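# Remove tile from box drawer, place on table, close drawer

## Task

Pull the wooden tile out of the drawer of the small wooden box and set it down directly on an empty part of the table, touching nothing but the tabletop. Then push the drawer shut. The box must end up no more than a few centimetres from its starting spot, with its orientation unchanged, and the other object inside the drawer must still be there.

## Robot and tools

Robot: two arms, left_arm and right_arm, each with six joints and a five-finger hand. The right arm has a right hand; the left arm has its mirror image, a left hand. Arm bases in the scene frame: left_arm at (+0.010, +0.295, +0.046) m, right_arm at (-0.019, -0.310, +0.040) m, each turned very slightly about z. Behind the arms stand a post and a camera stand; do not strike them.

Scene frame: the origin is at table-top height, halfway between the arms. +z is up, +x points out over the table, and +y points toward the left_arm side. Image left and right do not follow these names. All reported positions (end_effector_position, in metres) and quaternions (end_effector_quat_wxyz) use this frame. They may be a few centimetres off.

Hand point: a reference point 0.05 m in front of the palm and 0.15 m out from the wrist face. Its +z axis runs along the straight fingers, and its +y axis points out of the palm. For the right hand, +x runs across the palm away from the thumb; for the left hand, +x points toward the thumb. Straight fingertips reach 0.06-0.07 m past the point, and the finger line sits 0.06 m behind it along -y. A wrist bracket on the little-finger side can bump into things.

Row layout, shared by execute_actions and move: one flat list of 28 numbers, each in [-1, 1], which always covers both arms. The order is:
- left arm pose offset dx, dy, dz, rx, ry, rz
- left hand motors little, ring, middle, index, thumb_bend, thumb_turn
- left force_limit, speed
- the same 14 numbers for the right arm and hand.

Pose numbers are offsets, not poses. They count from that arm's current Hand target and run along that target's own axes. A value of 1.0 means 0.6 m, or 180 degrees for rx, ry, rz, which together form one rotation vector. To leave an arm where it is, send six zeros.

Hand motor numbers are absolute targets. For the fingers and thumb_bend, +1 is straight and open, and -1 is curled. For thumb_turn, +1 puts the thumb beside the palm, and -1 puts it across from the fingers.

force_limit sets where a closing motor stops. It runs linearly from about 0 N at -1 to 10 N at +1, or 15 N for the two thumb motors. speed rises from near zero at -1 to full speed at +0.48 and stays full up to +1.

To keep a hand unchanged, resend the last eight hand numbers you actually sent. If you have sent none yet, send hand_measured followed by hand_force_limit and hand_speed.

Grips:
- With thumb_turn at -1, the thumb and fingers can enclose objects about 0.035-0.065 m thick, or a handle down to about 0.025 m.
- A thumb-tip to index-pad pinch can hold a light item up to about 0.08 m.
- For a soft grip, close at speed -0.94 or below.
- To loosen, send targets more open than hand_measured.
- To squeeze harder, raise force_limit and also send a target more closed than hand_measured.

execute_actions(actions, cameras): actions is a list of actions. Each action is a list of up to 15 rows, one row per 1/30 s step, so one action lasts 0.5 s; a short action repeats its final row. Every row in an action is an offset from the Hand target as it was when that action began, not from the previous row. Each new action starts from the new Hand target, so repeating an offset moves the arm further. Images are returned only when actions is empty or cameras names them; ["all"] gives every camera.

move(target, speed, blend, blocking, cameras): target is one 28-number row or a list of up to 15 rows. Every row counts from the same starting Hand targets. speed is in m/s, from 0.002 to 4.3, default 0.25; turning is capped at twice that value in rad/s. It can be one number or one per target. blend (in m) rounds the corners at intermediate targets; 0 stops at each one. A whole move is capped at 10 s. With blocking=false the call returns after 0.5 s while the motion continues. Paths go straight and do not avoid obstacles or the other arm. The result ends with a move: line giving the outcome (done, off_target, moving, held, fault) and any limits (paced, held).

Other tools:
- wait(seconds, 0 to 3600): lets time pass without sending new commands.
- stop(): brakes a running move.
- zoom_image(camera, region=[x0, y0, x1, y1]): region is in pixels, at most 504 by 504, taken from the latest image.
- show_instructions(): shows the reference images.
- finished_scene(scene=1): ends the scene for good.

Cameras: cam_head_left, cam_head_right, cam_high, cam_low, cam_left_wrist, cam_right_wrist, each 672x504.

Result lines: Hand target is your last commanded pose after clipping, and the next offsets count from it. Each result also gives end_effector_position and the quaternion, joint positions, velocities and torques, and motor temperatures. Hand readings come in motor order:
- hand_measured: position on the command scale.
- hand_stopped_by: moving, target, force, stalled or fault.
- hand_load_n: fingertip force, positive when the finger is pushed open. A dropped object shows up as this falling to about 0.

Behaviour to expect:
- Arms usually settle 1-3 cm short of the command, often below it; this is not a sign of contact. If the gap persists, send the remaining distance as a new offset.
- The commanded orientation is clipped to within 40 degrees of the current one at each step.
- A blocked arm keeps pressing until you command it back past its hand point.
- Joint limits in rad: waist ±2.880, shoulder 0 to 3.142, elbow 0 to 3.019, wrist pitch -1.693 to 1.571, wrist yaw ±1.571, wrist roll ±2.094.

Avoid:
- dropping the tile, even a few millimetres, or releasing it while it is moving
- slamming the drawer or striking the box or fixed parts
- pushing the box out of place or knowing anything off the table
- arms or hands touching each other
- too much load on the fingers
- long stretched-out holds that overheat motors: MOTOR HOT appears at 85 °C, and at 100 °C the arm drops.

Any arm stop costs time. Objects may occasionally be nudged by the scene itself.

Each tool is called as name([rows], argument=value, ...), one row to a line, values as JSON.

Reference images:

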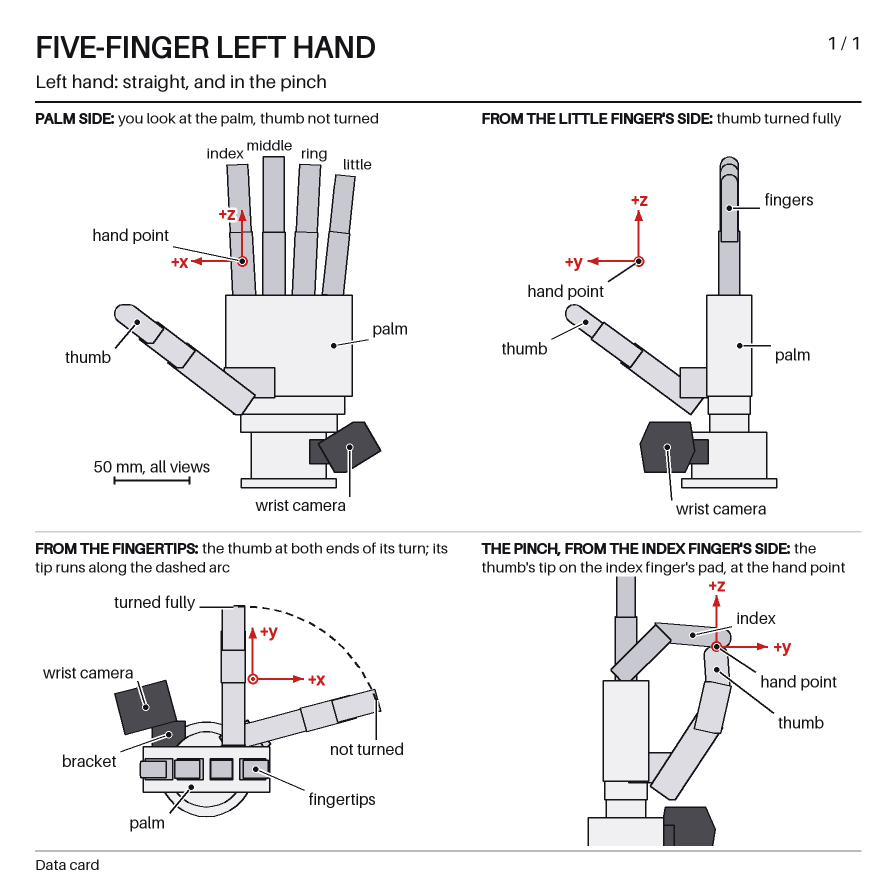

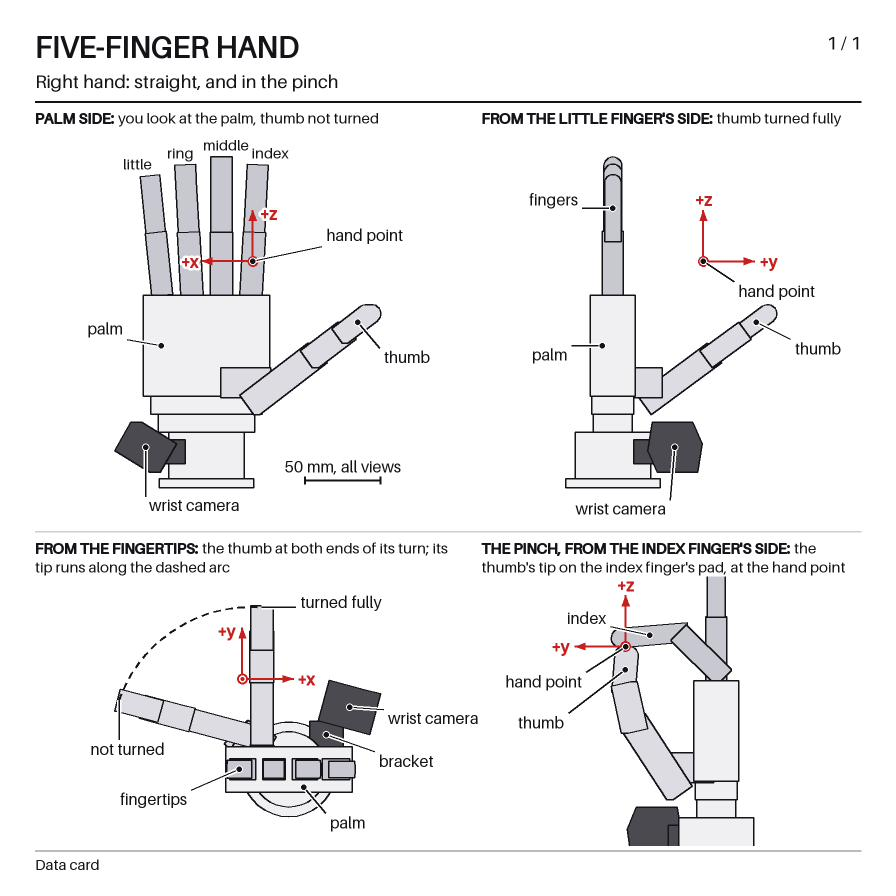

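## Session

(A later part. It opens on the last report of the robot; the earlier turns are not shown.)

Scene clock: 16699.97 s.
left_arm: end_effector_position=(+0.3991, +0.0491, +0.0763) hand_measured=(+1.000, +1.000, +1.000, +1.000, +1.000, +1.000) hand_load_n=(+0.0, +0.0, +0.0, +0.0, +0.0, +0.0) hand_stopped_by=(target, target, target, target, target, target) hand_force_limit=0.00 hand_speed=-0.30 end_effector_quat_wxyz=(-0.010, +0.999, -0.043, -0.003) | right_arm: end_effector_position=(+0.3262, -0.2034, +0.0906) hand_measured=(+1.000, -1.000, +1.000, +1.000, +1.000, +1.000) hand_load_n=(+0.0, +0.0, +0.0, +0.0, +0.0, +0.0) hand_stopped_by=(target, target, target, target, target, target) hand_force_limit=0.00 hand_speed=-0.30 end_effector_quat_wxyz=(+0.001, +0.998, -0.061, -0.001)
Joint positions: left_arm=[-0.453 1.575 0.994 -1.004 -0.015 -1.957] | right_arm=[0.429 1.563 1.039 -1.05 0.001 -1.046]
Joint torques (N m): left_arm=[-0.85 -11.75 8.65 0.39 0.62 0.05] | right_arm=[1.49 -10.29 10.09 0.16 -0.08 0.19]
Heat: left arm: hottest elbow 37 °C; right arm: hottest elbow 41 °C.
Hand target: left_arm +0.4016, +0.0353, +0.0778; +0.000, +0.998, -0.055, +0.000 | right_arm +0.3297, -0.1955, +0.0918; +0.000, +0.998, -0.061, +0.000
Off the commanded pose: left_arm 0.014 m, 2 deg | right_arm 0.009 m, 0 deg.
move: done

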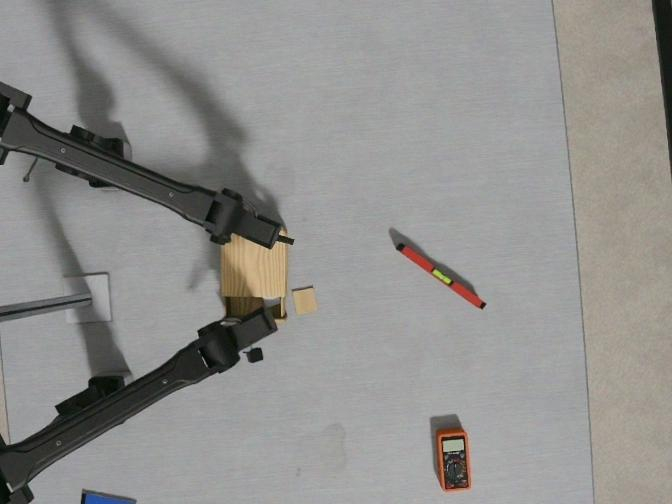

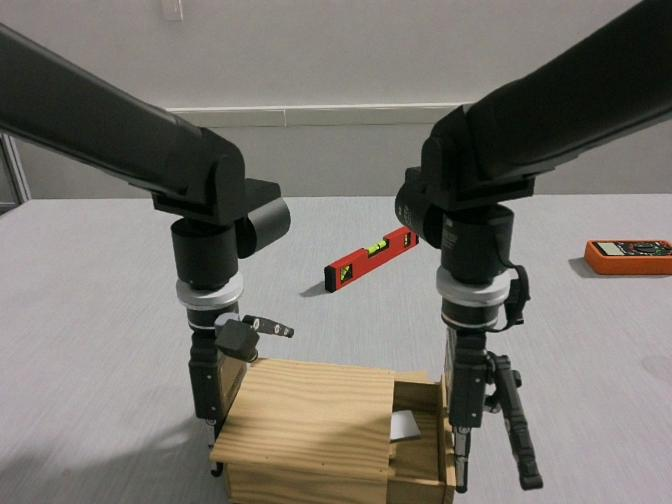

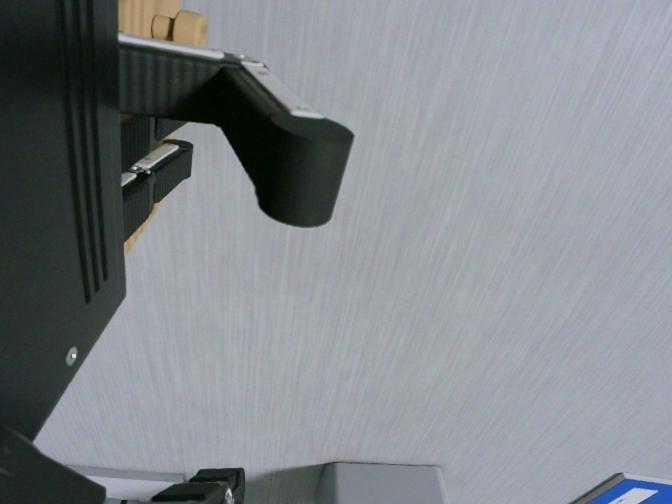

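move(target=[0,0.006,0,0,0,0,1,1,1,1,1,1,0,-0.3,0,-0.02,-0.003,0,0,0,1,-1,1,1,1,1,0,-0.3], speed=0.04, cameras=["cam_high","cam_low","cam_right_wrist"])

zoom_image(camera="cam_high", region=[200, 200, 320, 340])

zoom_image(camera="cam_low", region=[380, 300, 580, 504])

Scene clock: 16709.63 s.
left_arm: end_effector_position=(+0.3991, +0.0491, +0.0763) hand_measured=(+1.000, +1.000, +1.000, +1.000, +1.000, +1.000) hand_load_n=(+0.0, +0.0, +0.0, +0.0, +0.0, +0.0) hand_stopped_by=(target, target, target, target, target, target) hand_force_limit=0.00 hand_speed=-0.30 end_effector_quat_wxyz=(-0.010, +0.999, -0.043, -0.003) | right_arm: end_effector_position=(+0.3215, -0.2000, +0.0881) hand_measured=(+1.000, -1.000, +1.000, +1.000, +1.000, +1.000) hand_load_n=(+0.0, +0.0, +0.0, -0.5, +0.0, +0.0) hand_stopped_by=(target, target, target, target, target, target) hand_force_limit=0.00 hand_speed=-0.30 end_effector_quat_wxyz=(+0.008, +0.998, -0.063, -0.008)
Joint positions: left_arm=[-0.453 1.575 0.994 -1.004 -0.015 -1.957] | right_arm=[0.443 1.573 1.039 -1.058 0.007 -1.027]
Joint torques (N m): left_arm=[-1.49 -11.69 8.92 0.35 0.63 -0.02] | right_arm=[2.2 -10.29 11.75 0.09 -0.3 0.24]
Heat: left arm: hottest elbow 37 °C; right arm: hottest elbow 41 °C.
Hand target: left_arm +0.4012, +0.0318, +0.0778; +0.000, +0.998, -0.055, +0.000 | right_arm +0.3311, -0.1836, +0.0937; +0.000, +0.998, -0.061, +0.000
Off the commanded pose: left_arm 0.018 m, 2 deg | right_arm 0.020 m, 1 deg.
move: off_target (left_arm, right_arm)

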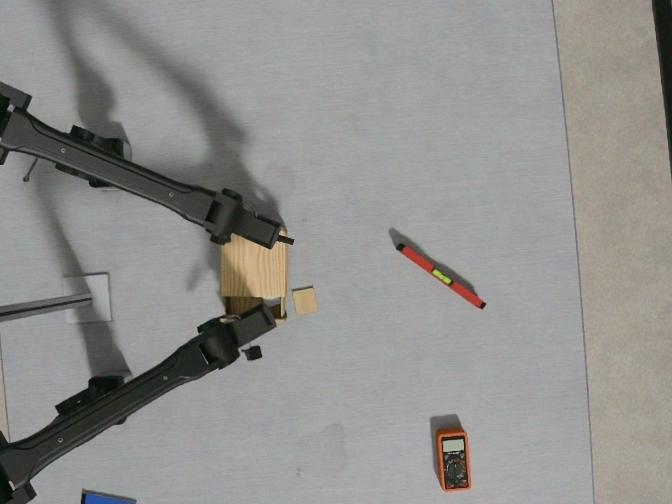

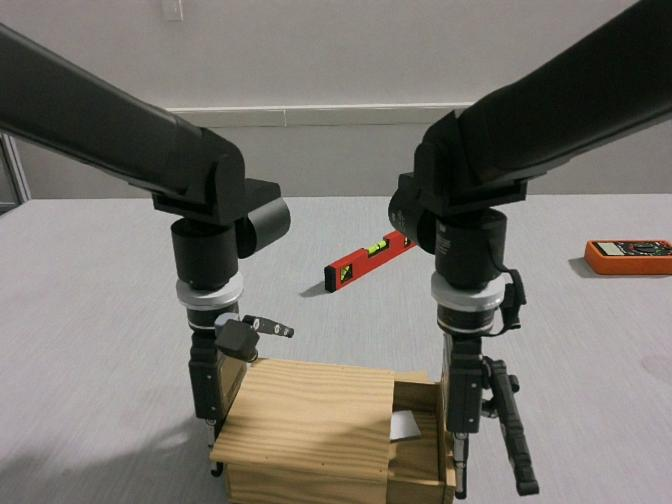

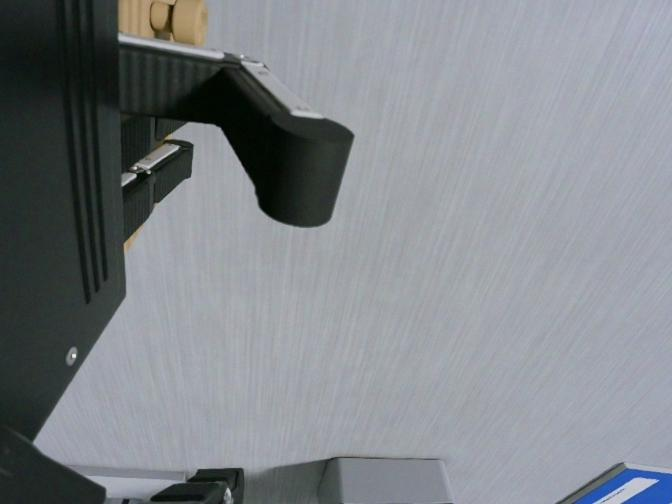

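Scaled by 3.600 from the camera's image (finer frame: 960x720).

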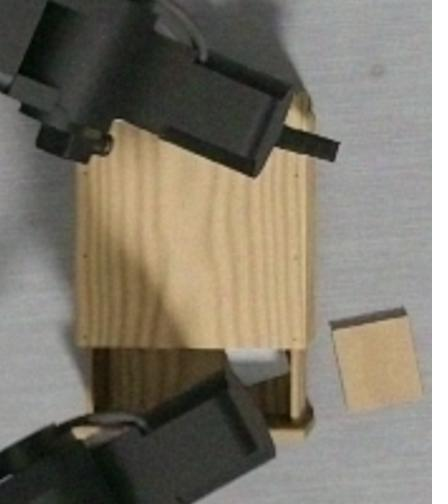

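Scaled by 2.471 from the camera's image (finer frame: 960x720).

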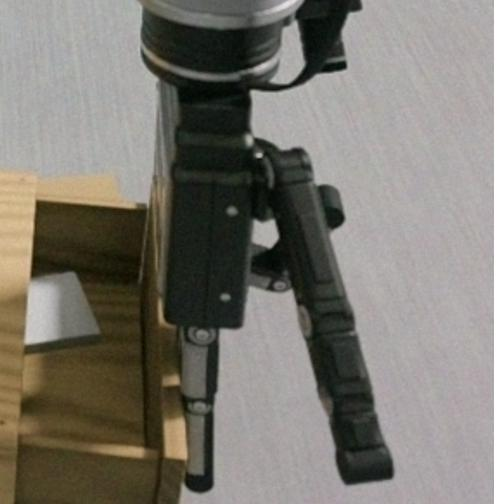

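move(target=[0,0.006,0,0,0,0,1,1,1,1,1,1,0,-0.3,0.003,-0.02,-0.004,0,0,0,1,-1,1,1,1,1,0,-0.3], speed=0.04, cameras=["cam_high","cam_low","cam_right_wrist"])

zoom_image(camera="cam_high", region=[200, 200, 320, 340])

zoom_image(camera="cam_low", region=[380, 300, 580, 504])

Scene clock: 16718.67 s.
left_arm: end_effector_position=(+0.3992, +0.0491, +0.0763) hand_measured=(+1.000, +1.000, +1.000, +1.000, +1.000, +1.000) hand_load_n=(+0.0, +0.0, +0.0, +0.0, -0.5, +0.0) hand_stopped_by=(target, target, target, target, target, target) hand_force_limit=0.00 hand_speed=-0.30 end_effector_quat_wxyz=(-0.010, +0.999, -0.042, -0.003) | right_arm: end_effector_position=(+0.3201, -0.1979, +0.0898) hand_measured=(+1.000, -1.000, +1.000, +1.000, +1.000, +1.000) hand_load_n=(+0.0, +0.0, -0.5, -1.5, +0.0, +0.0) hand_stopped_by=(target, target, target, target, target, target) hand_force_limit=0.00 hand_speed=-0.30 end_effector_quat_wxyz=(+0.017, +0.998, -0.066, -0.012)
Joint positions: left_arm=[-0.453 1.575 0.994 -1.004 -0.015 -1.96] | right_arm=[0.454 1.582 1.051 -1.076 0.018 -1.011]
Joint torques (N m): left_arm=[-2.02 -11.34 9.24 0.38 0.62 -0.06] | right_arm=[3.02 -9.99 12.93 0.39 -0.68 0.23]
Heat: left arm: hottest elbow 37 °C; right arm: hottest elbow 42 °C.
Hand target: left_arm +0.4008, +0.0282, +0.0778; +0.000, +0.998, -0.055, +0.000 | right_arm +0.3344, -0.1720, +0.0961; +0.000, +0.998, -0.061, +0.000
Off the commanded pose: left_arm 0.021 m, 2 deg | right_arm 0.030 m, 2 deg.
move: off_target (left_arm, right_arm)

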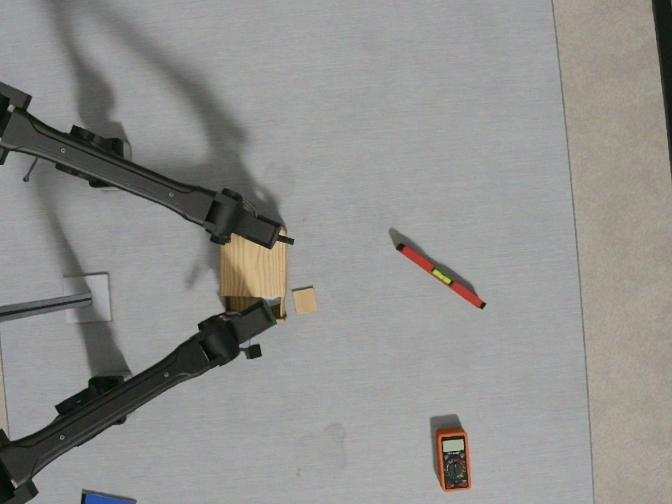

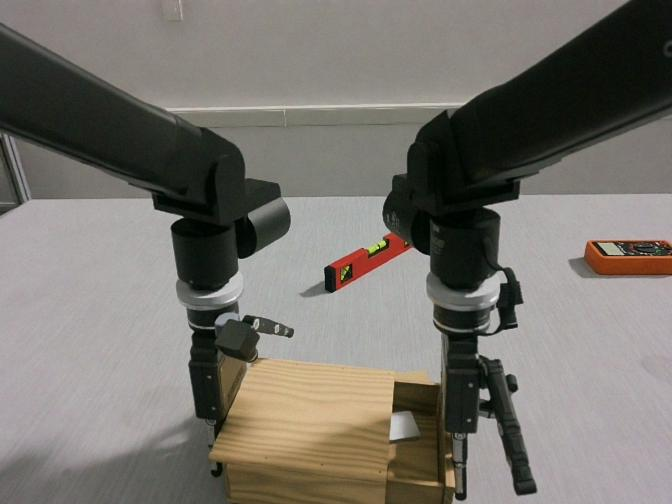

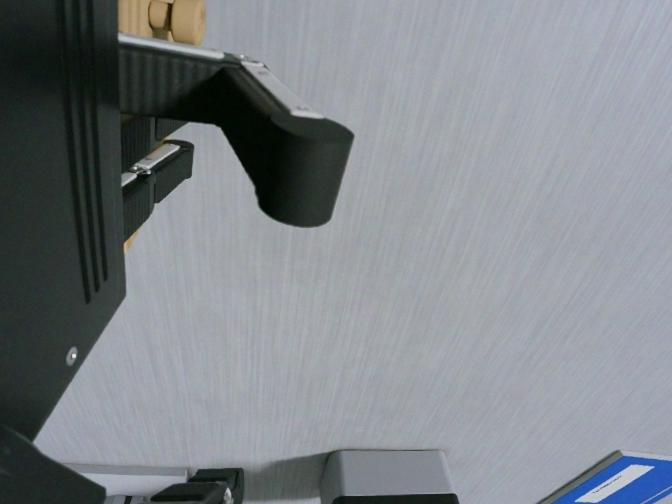

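Scaled by 3.600 from the camera's image (finer frame: 960x720).

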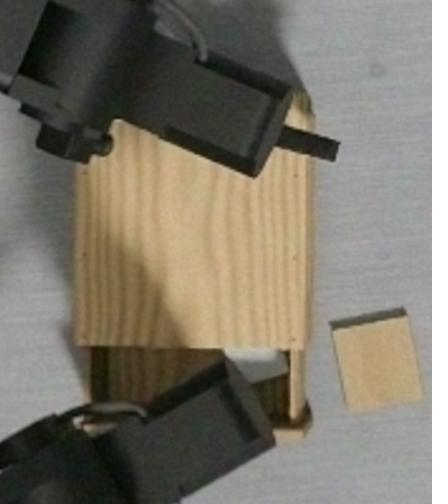

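Scaled by 2.471 from the camera's image (finer frame: 960x720).

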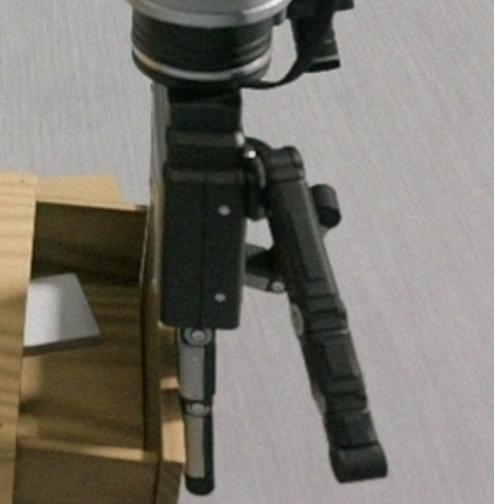

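move(target=[0,0.006,0,0,0,0,1,1,1,1,1,1,0,-0.3,0.002,-0.015,-0.002,0,0,0,1,-1,1,1,1,1,0,-0.3], speed=0.04, cameras=["cam_high","cam_low","cam_right_wrist"])

zoom_image(camera="cam_high", region=[200, 200, 320, 340])

zoom_image(camera="cam_low", region=[380, 300, 580, 504])

Scene clock: 16731.70 s.
left_arm: end_effector_position=(+0.3991, +0.0489, +0.0761) hand_measured=(+1.000, +1.000, +1.000, +1.000, +1.000, +1.000) hand_load_n=(+0.0, +0.0, +0.0, +0.0, +0.0, +0.0) hand_stopped_by=(target, target, target, target, target, target) hand_force_limit=0.00 hand_speed=-0.30 end_effector_quat_wxyz=(-0.012, +0.999, -0.042, -0.002) | right_arm: end_effector_position=(+0.3200, -0.1965, +0.0911) hand_measured=(+1.000, -1.000, +1.000, +1.000, +1.000, +1.000) hand_load_n=(+0.0, -0.5, -1.0, -2.0, -0.5, +0.0) hand_stopped_by=(target, target, target, target, target, target) hand_force_limit=0.00 hand_speed=-0.30 end_effector_quat_wxyz=(+0.024, +0.997, -0.068, -0.015)
Joint positions: left_arm=[-0.456 1.575 0.994 -1.004 -0.019 -1.963] | right_arm=[0.461 1.592 1.063 -1.092 0.027 -1]
Joint torques (N m): left_arm=[-2.2 -11.11 9.46 0.34 0.77 -0.1] | right_arm=[3.55 -10.05 13.48 0.68 -1.01 0.33]
Heat: left arm: hottest elbow 38 °C; right arm: hottest elbow 43 °C.
Hand target: left_arm +0.4005, +0.0246, +0.0778; +0.000, +0.998, -0.055, +0.000 | right_arm +0.3366, -0.1632, +0.0972; +0.000, +0.998, -0.061, +0.000
Off the commanded pose: left_arm 0.024 m, 2 deg | right_arm 0.038 m, 3 deg.
move: off_target (left_arm, right_arm)

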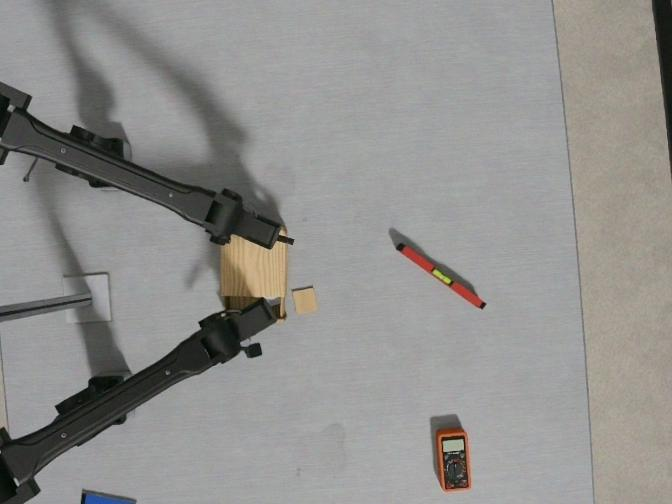

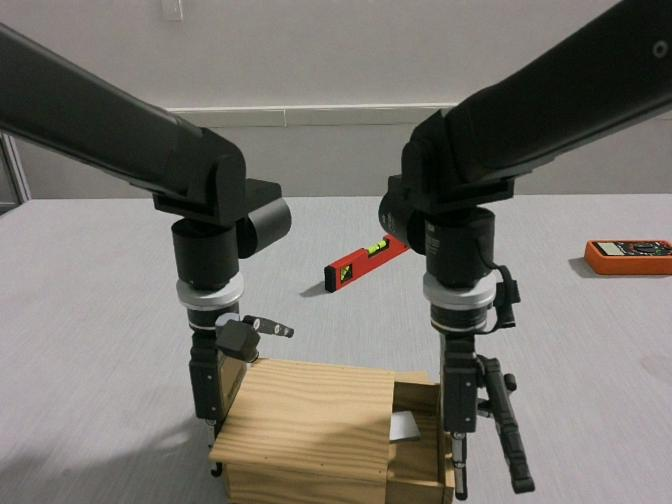

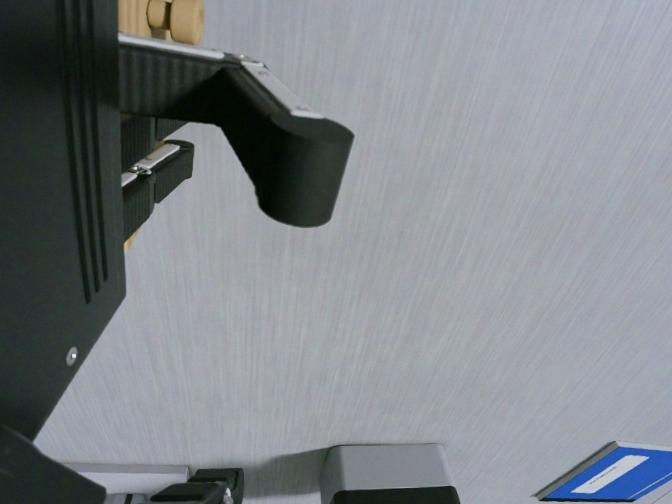

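Scaled by 3.600 from the camera's image (finer frame: 960x720).

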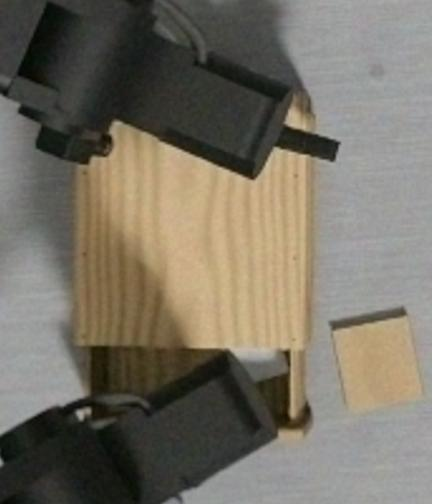

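Scaled by 2.471 from the camera's image (finer frame: 960x720).

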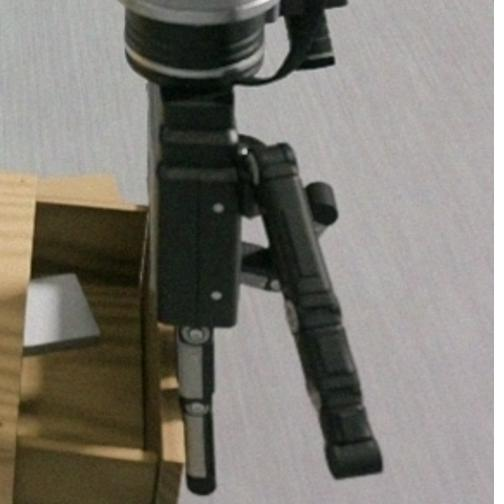

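move([
  [0,-0.01,0,0,0,0,1,1,1,1,1,1,0,-0.3,-0.005,0.04,0,0,0,0,1,-1,1,1,1,1,0,-0.3],
  [0,-0.015,0,0,0,0,1,1,1,1,1,1,0,-0.3,-0.012,0.075,-0.005,0,0,-0.012,1,-1,1,1,1,1,0,-0.3],
  [0,-0.015,0,0,0,0,1,1,1,1,1,1,0,-0.3,-0.005,0.06,0,0,0,-0.032,1,-1,1,1,1,1,0,-0.3],
], speed=0.05, blend=0.005, cameras=["cam_high","cam_low","cam_right_wrist"])

zoom_image(camera="cam_high", region=[200, 200, 320, 340])

zoom_image(camera="cam_low", region=[380, 300, 580, 504])

Scene clock: 16750.37 s.
left_arm: end_effector_position=(+0.3991, +0.0488, +0.0761) hand_measured=(+1.000, +1.000, +1.000, +1.000, +1.000, +1.000) hand_load_n=(+0.0, +0.0, +0.0, +0.0, +0.0, +0.0) hand_stopped_by=(target, target, target, target, target, target) hand_force_limit=0.00 hand_speed=-0.30 end_effector_quat_wxyz=(-0.011, +0.999, -0.042, -0.002) | right_arm: end_effector_position=(+0.3228, -0.2040, +0.0969) hand_measured=(+1.000, -1.000, +1.000, +1.000, +1.000, +1.000) hand_load_n=(-1.5, +0.0, +0.0, +0.0, +0.0, +0.0) hand_stopped_by=(target, target, target, target, target, target) hand_force_limit=0.00 hand_speed=-0.30 end_effector_quat_wxyz=(+0.008, +1.000, -0.025, -0.008)
Joint positions: left_arm=[-0.456 1.575 0.994 -1.004 -0.019 -1.963] | right_arm=[0.445 1.553 1.042 -1.081 0.009 -1.103]
Joint torques (N m): left_arm=[-1.03 -11.69 8.8 0.43 0.75 0.08] | right_arm=[0.97 -10.93 9.16 0.87 -0.32 -0.17]
Heat: left arm: hottest elbow 38 °C; right arm: hottest elbow 45 °C.
Hand target: left_arm +0.4014, +0.0336, +0.0778; +0.000, +0.998, -0.055, +0.000 | right_arm +0.3292, -0.1985, +0.0971; +0.000, +1.000, -0.011, +0.000
Off the commanded pose: left_arm 0.016 m, 2 deg | right_arm 0.008 m, 2 deg.
move: off_target (left_arm)

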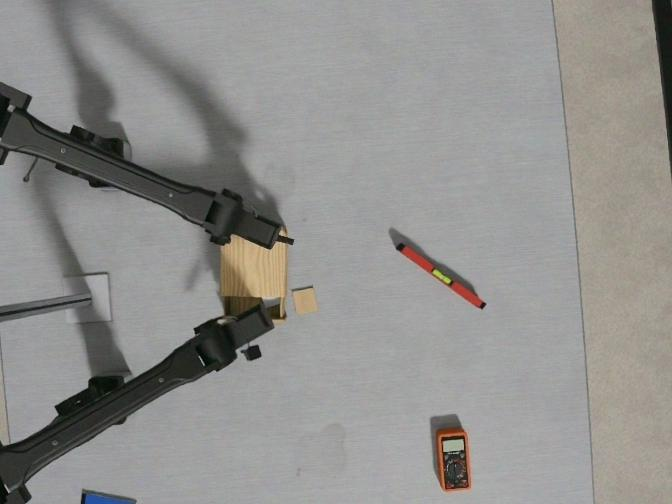

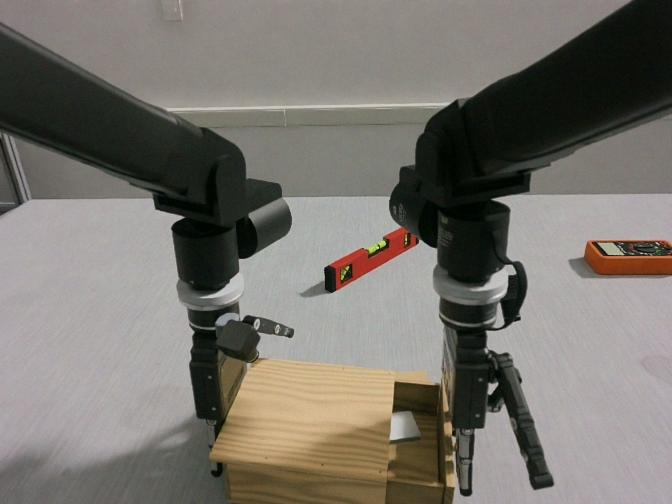

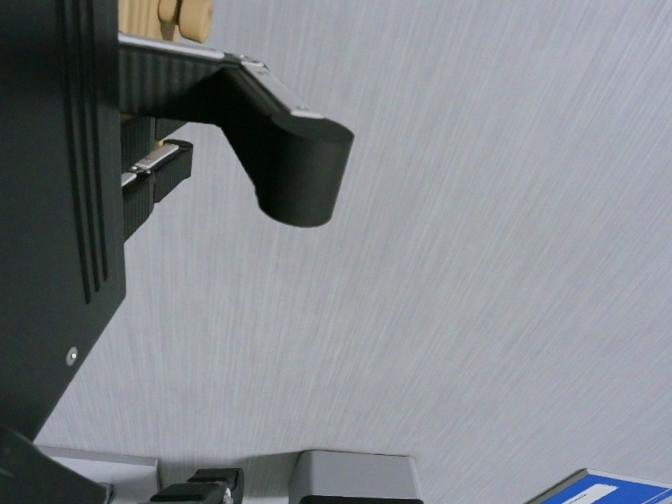

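Scaled by 3.600 from the camera's image (finer frame: 960x720).

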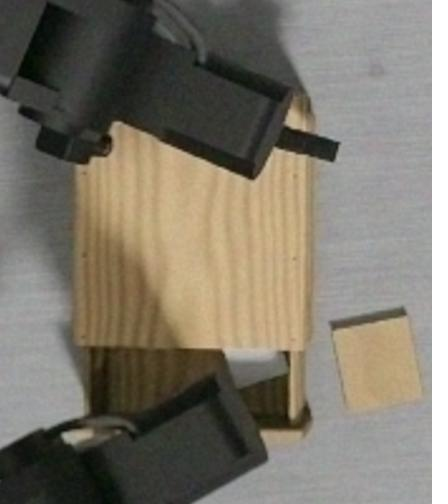

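Scaled by 2.471 from the camera's image (finer frame: 960x720).

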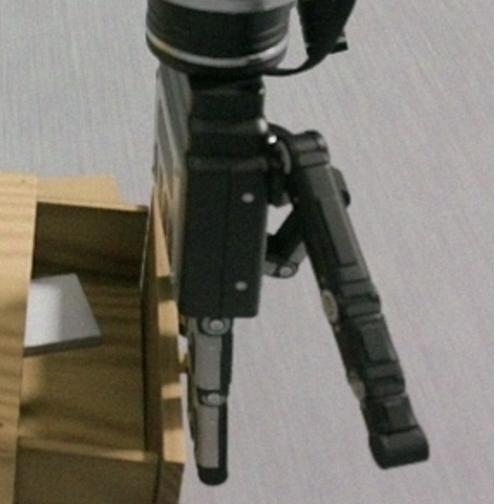

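move([
  [0,0,0,0,0,0,1,1,1,1,1,1,0,-0.3,0.012,0.015,0,0,0,0,1,-1,1,1,1,1,0,-0.3],
  [0,0.005,0,0,0,0,1,1,1,1,1,1,0,-0.3,0.012,-0.02,-0.002,0,0,0.006,1,-1,1,1,1,1,0,-0.3],
], speed=0.04, cameras=["cam_high","cam_low","cam_right_wrist"])

zoom_image(camera="cam_high", region=[200, 200, 320, 340])

zoom_image(camera="cam_low", region=[380, 300, 580, 504])

Scene clock: 16766.73 s.
left_arm: end_effector_position=(+0.3991, +0.0488, +0.0761) hand_measured=(+1.000, +1.000, +1.000, +1.000, +1.000, +1.000) hand_load_n=(+0.0, +0.0, +0.0, +0.0, +0.0, +0.0) hand_stopped_by=(target, target, target, target, target, target) hand_force_limit=0.00 hand_speed=-0.30 end_effector_quat_wxyz=(-0.011, +0.999, -0.042, -0.002) | right_arm: end_effector_position=(+0.3222, -0.2043, +0.0913) hand_measured=(+1.000, -1.000, +1.000, +1.000, +1.000, +1.000) hand_load_n=(-0.5, +0.0, +0.0, +0.0, +0.0, +0.0) hand_stopped_by=(target, target, target, target, target, target) hand_force_limit=0.00 hand_speed=-0.30 end_effector_quat_wxyz=(+0.010, +0.999, -0.027, -0.015)
Joint positions: left_arm=[-0.456 1.575 0.994 -1.004 -0.019 -1.963] | right_arm=[0.442 1.569 1.042 -1.078 0.005 -1.101]
Joint torques (N m): left_arm=[-1.49 -11.46 9.03 0.35 0.75 0.02] | right_arm=[2.2 -10.29 12.26 0.34 -0.24 0.14]
Heat: left arm: hottest elbow 38 °C; right arm: hottest elbow 44 °C.
Hand target: left_arm +0.4011, +0.0306, +0.0778; +0.000, +0.998, -0.055, +0.000 | right_arm +0.3367, -0.1867, +0.0984; +0.000, +1.000, -0.020, +0.000
Off the commanded pose: left_arm 0.018 m, 2 deg | right_arm 0.024 m, 2 deg.
move: off_target (left_arm, right_arm)

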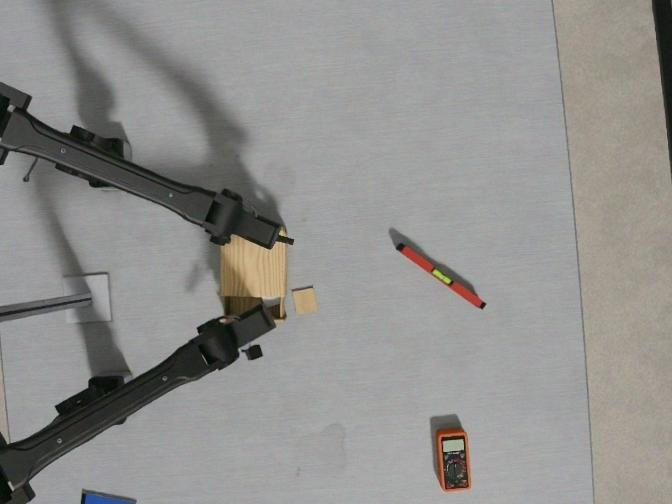

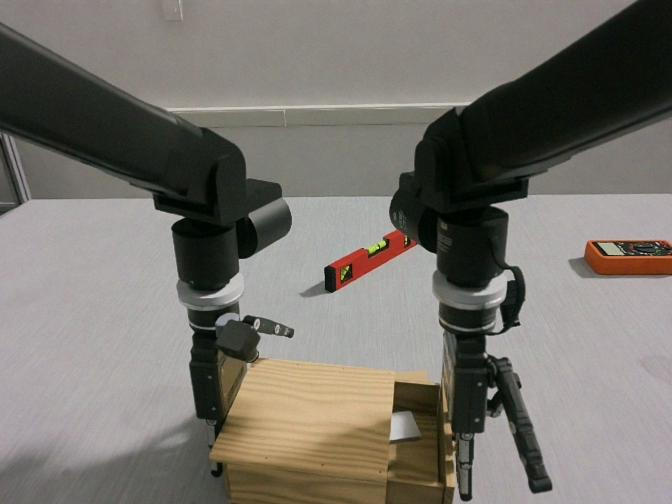

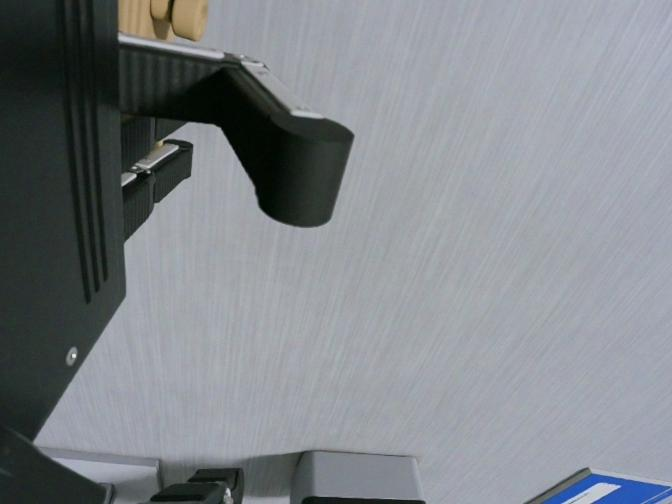

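Scaled by 3.600 from the camera's image (finer frame: 960x720).

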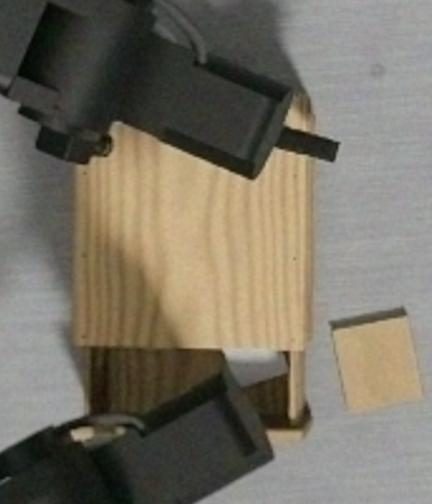

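Scaled by 2.471 from the camera's image (finer frame: 960x720).

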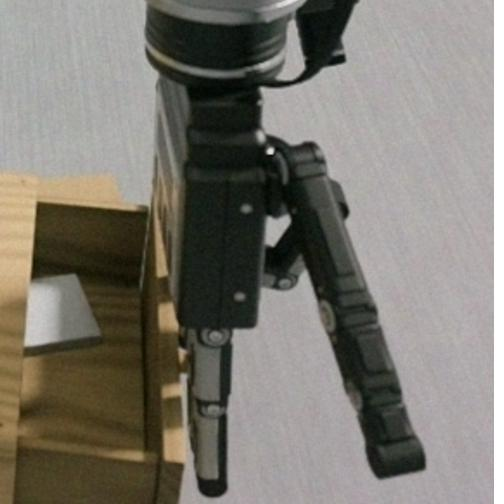

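move(target=[0,0.005,0,0,0,0,1,1,1,1,1,1,0,-0.3,0.0,-0.02,-0.002,0,0,0.004,1,-1,1,1,1,1,0,-0.3], speed=0.04, cameras=["cam_high","cam_low","cam_right_wrist"])

zoom_image(camera="cam_high", region=[200, 200, 320, 340])

zoom_image(camera="cam_low", region=[380, 300, 580, 504])

Scene clock: 16776.80 s.
left_arm: end_effector_position=(+0.3990, +0.0487, +0.0761) hand_measured=(+1.000, +1.000, +1.000, +1.000, +1.000, +1.000) hand_load_n=(+0.0, +0.0, +0.0, +0.0, +0.0, +0.0) hand_stopped_by=(target, target, target, target, target, target) hand_force_limit=0.00 hand_speed=-0.30 end_effector_quat_wxyz=(-0.011, +0.999, -0.042, -0.002) | right_arm: end_effector_position=(+0.3200, -0.2005, +0.0912) hand_measured=(+1.000, -1.000, +1.000, +1.000, +1.000, +1.000) hand_load_n=(-1.5, +0.0, +0.0, +0.0, +0.0, +0.0) hand_stopped_by=(target, target, target, target, target, target) hand_force_limit=0.00 hand_speed=-0.30 end_effector_quat_wxyz=(+0.017, +0.999, -0.043, -0.016)
Joint positions: left_arm=[-0.456 1.575 0.994 -1.004 -0.019 -1.963] | right_arm=[0.453 1.578 1.049 -1.086 0.016 -1.058]
Joint torques (N m): left_arm=[-1.85 -11.22 9.24 0.4 0.76 -0.05] | right_arm=[3.02 -10.23 13.18 0.35 -0.59 0.05]
Heat: left arm: hottest elbow 38 °C; right arm: hottest elbow 44 °C.
Hand target: left_arm +0.4007, +0.0276, +0.0778; +0.000, +0.998, -0.055, +0.000 | right_arm +0.3371, -0.1748, +0.0995; +0.000, +1.000, -0.027, +0.000
Off the commanded pose: left_arm 0.021 m, 2 deg | right_arm 0.032 m, 3 deg.
move: off_target (left_arm, right_arm)

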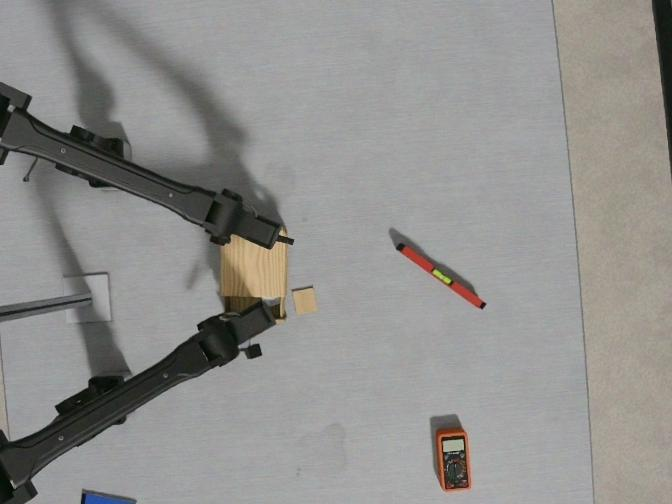

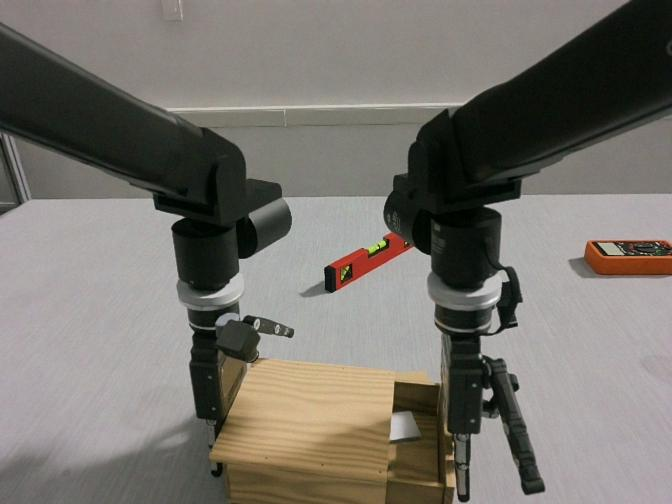

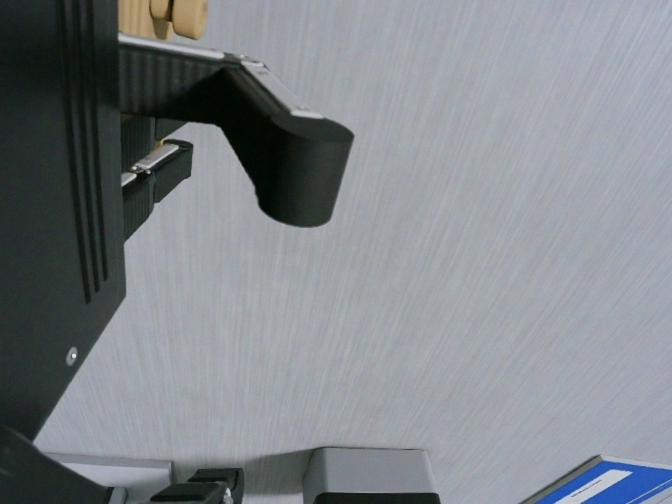

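Scaled by 3.600 from the camera's image (finer frame: 960x720).

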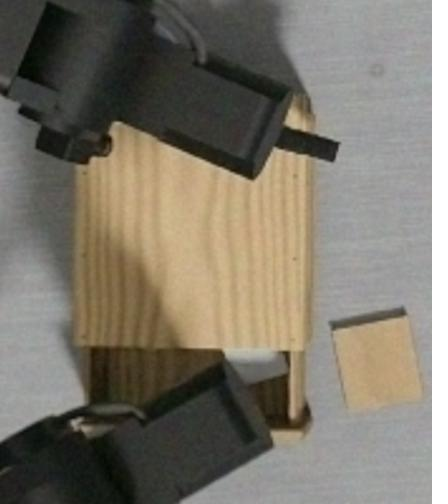

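Scaled by 2.471 from the camera's image (finer frame: 960x720).

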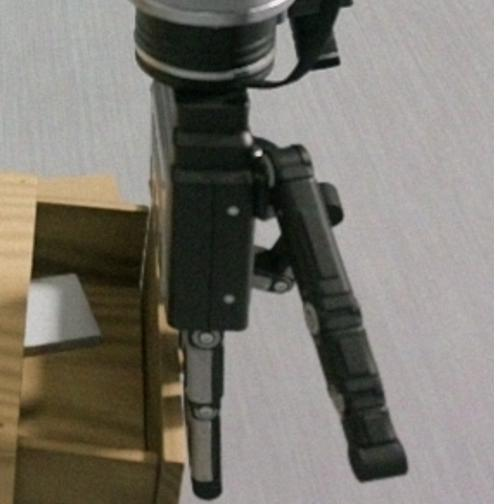

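move(target=[0,0.006,0,0,0,0,1,1,1,1,1,1,0,-0.3,0.0,-0.02,-0.001,0,0,0.0,1,-1,1,1,1,1,0,-0.3], speed=0.04, cameras=["cam_high","cam_low","cam_right_wrist"])

zoom_image(camera="cam_high", region=[200, 200, 320, 340])

zoom_image(camera="cam_low", region=[380, 300, 580, 504])

Scene clock: 16788.30 s.
left_arm: end_effector_position=(+0.3989, +0.0485, +0.0761) hand_measured=(+1.000, +1.000, +1.000, +1.000, +1.000, +1.000) hand_load_n=(+0.0, +0.0, +0.0, +0.0, -0.5, +0.0) hand_stopped_by=(target, target, target, target, target, target) hand_force_limit=0.00 hand_speed=-0.30 end_effector_quat_wxyz=(-0.012, +0.999, -0.042, -0.002) | right_arm: end_effector_position=(+0.3190, -0.1973, +0.0925) hand_measured=(+1.000, -1.000, +1.000, +1.000, +1.000, +1.000) hand_load_n=(-3.0, +0.0, +0.0, +0.0, -0.5, +0.0) hand_stopped_by=(target, target, target, target, target, target) hand_force_limit=0.00 hand_speed=-0.30 end_effector_quat_wxyz=(+0.025, +0.998, -0.052, -0.018)
Joint positions: left_arm=[-0.457 1.575 0.994 -1.004 -0.02 -1.965] | right_arm=[0.464 1.587 1.061 -1.098 0.027 -1.027]
Joint torques (N m): left_arm=[-2.26 -10.93 9.52 0.32 0.83 -0.1] | right_arm=[3.96 -10.17 13.67 0.65 -1.01 -0.01]
Heat: left arm: hottest elbow 38 °C; right arm: hottest elbow 44 °C.
Hand target: left_arm +0.4004, +0.0240, +0.0778; +0.000, +0.998, -0.055, +0.000 | right_arm +0.3377, -0.1627, +0.1002; +0.000, +1.000, -0.027, +0.000
Off the commanded pose: left_arm 0.025 m, 2 deg | right_arm 0.040 m, 5 deg.
move: off_target (left_arm, right_arm)

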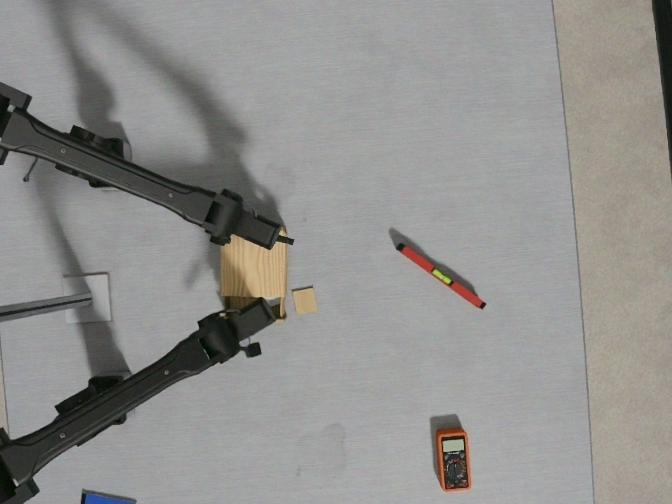

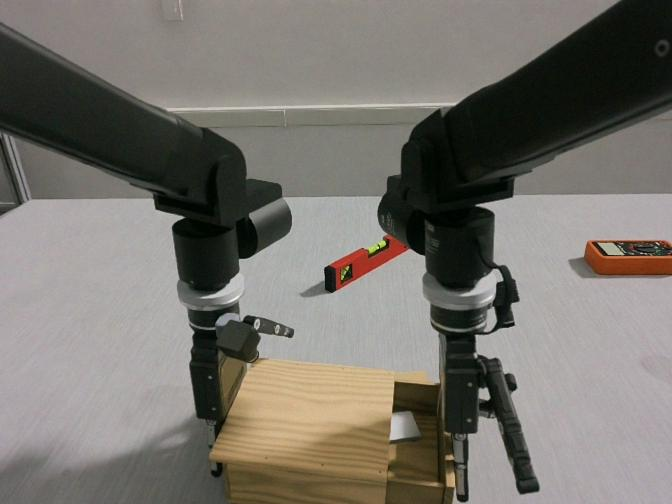

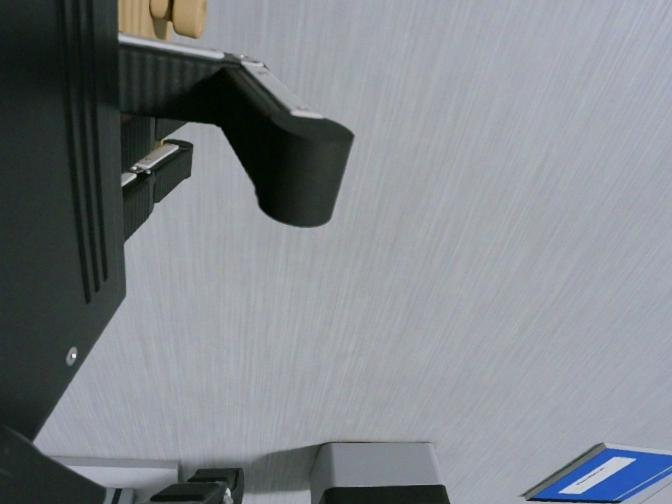

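Scaled by 3.600 from the camera's image (finer frame: 960x720).

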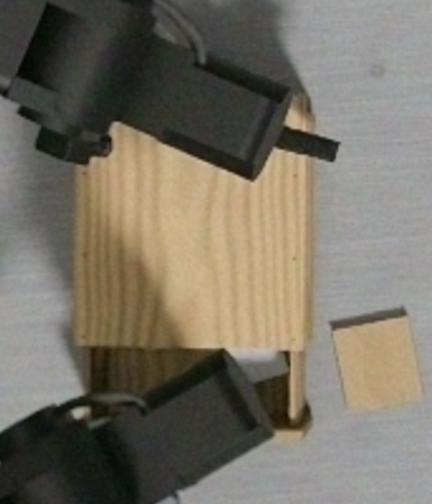

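Scaled by 2.471 from the camera's image (finer frame: 960x720).

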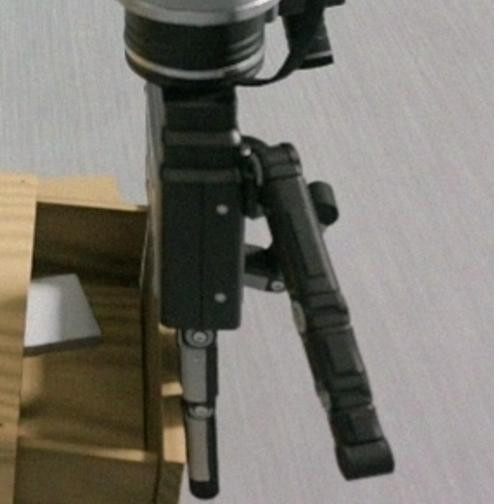

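zoom_image(camera="cam_high", region=[210, 280, 300, 330])

Scaled by 5.600 from the camera's image (finer frame: 960x720).

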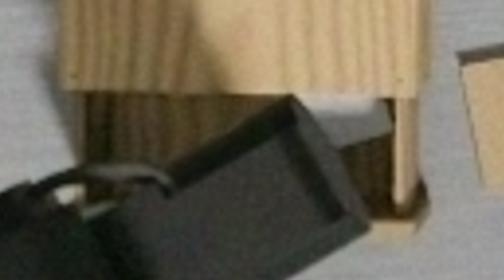

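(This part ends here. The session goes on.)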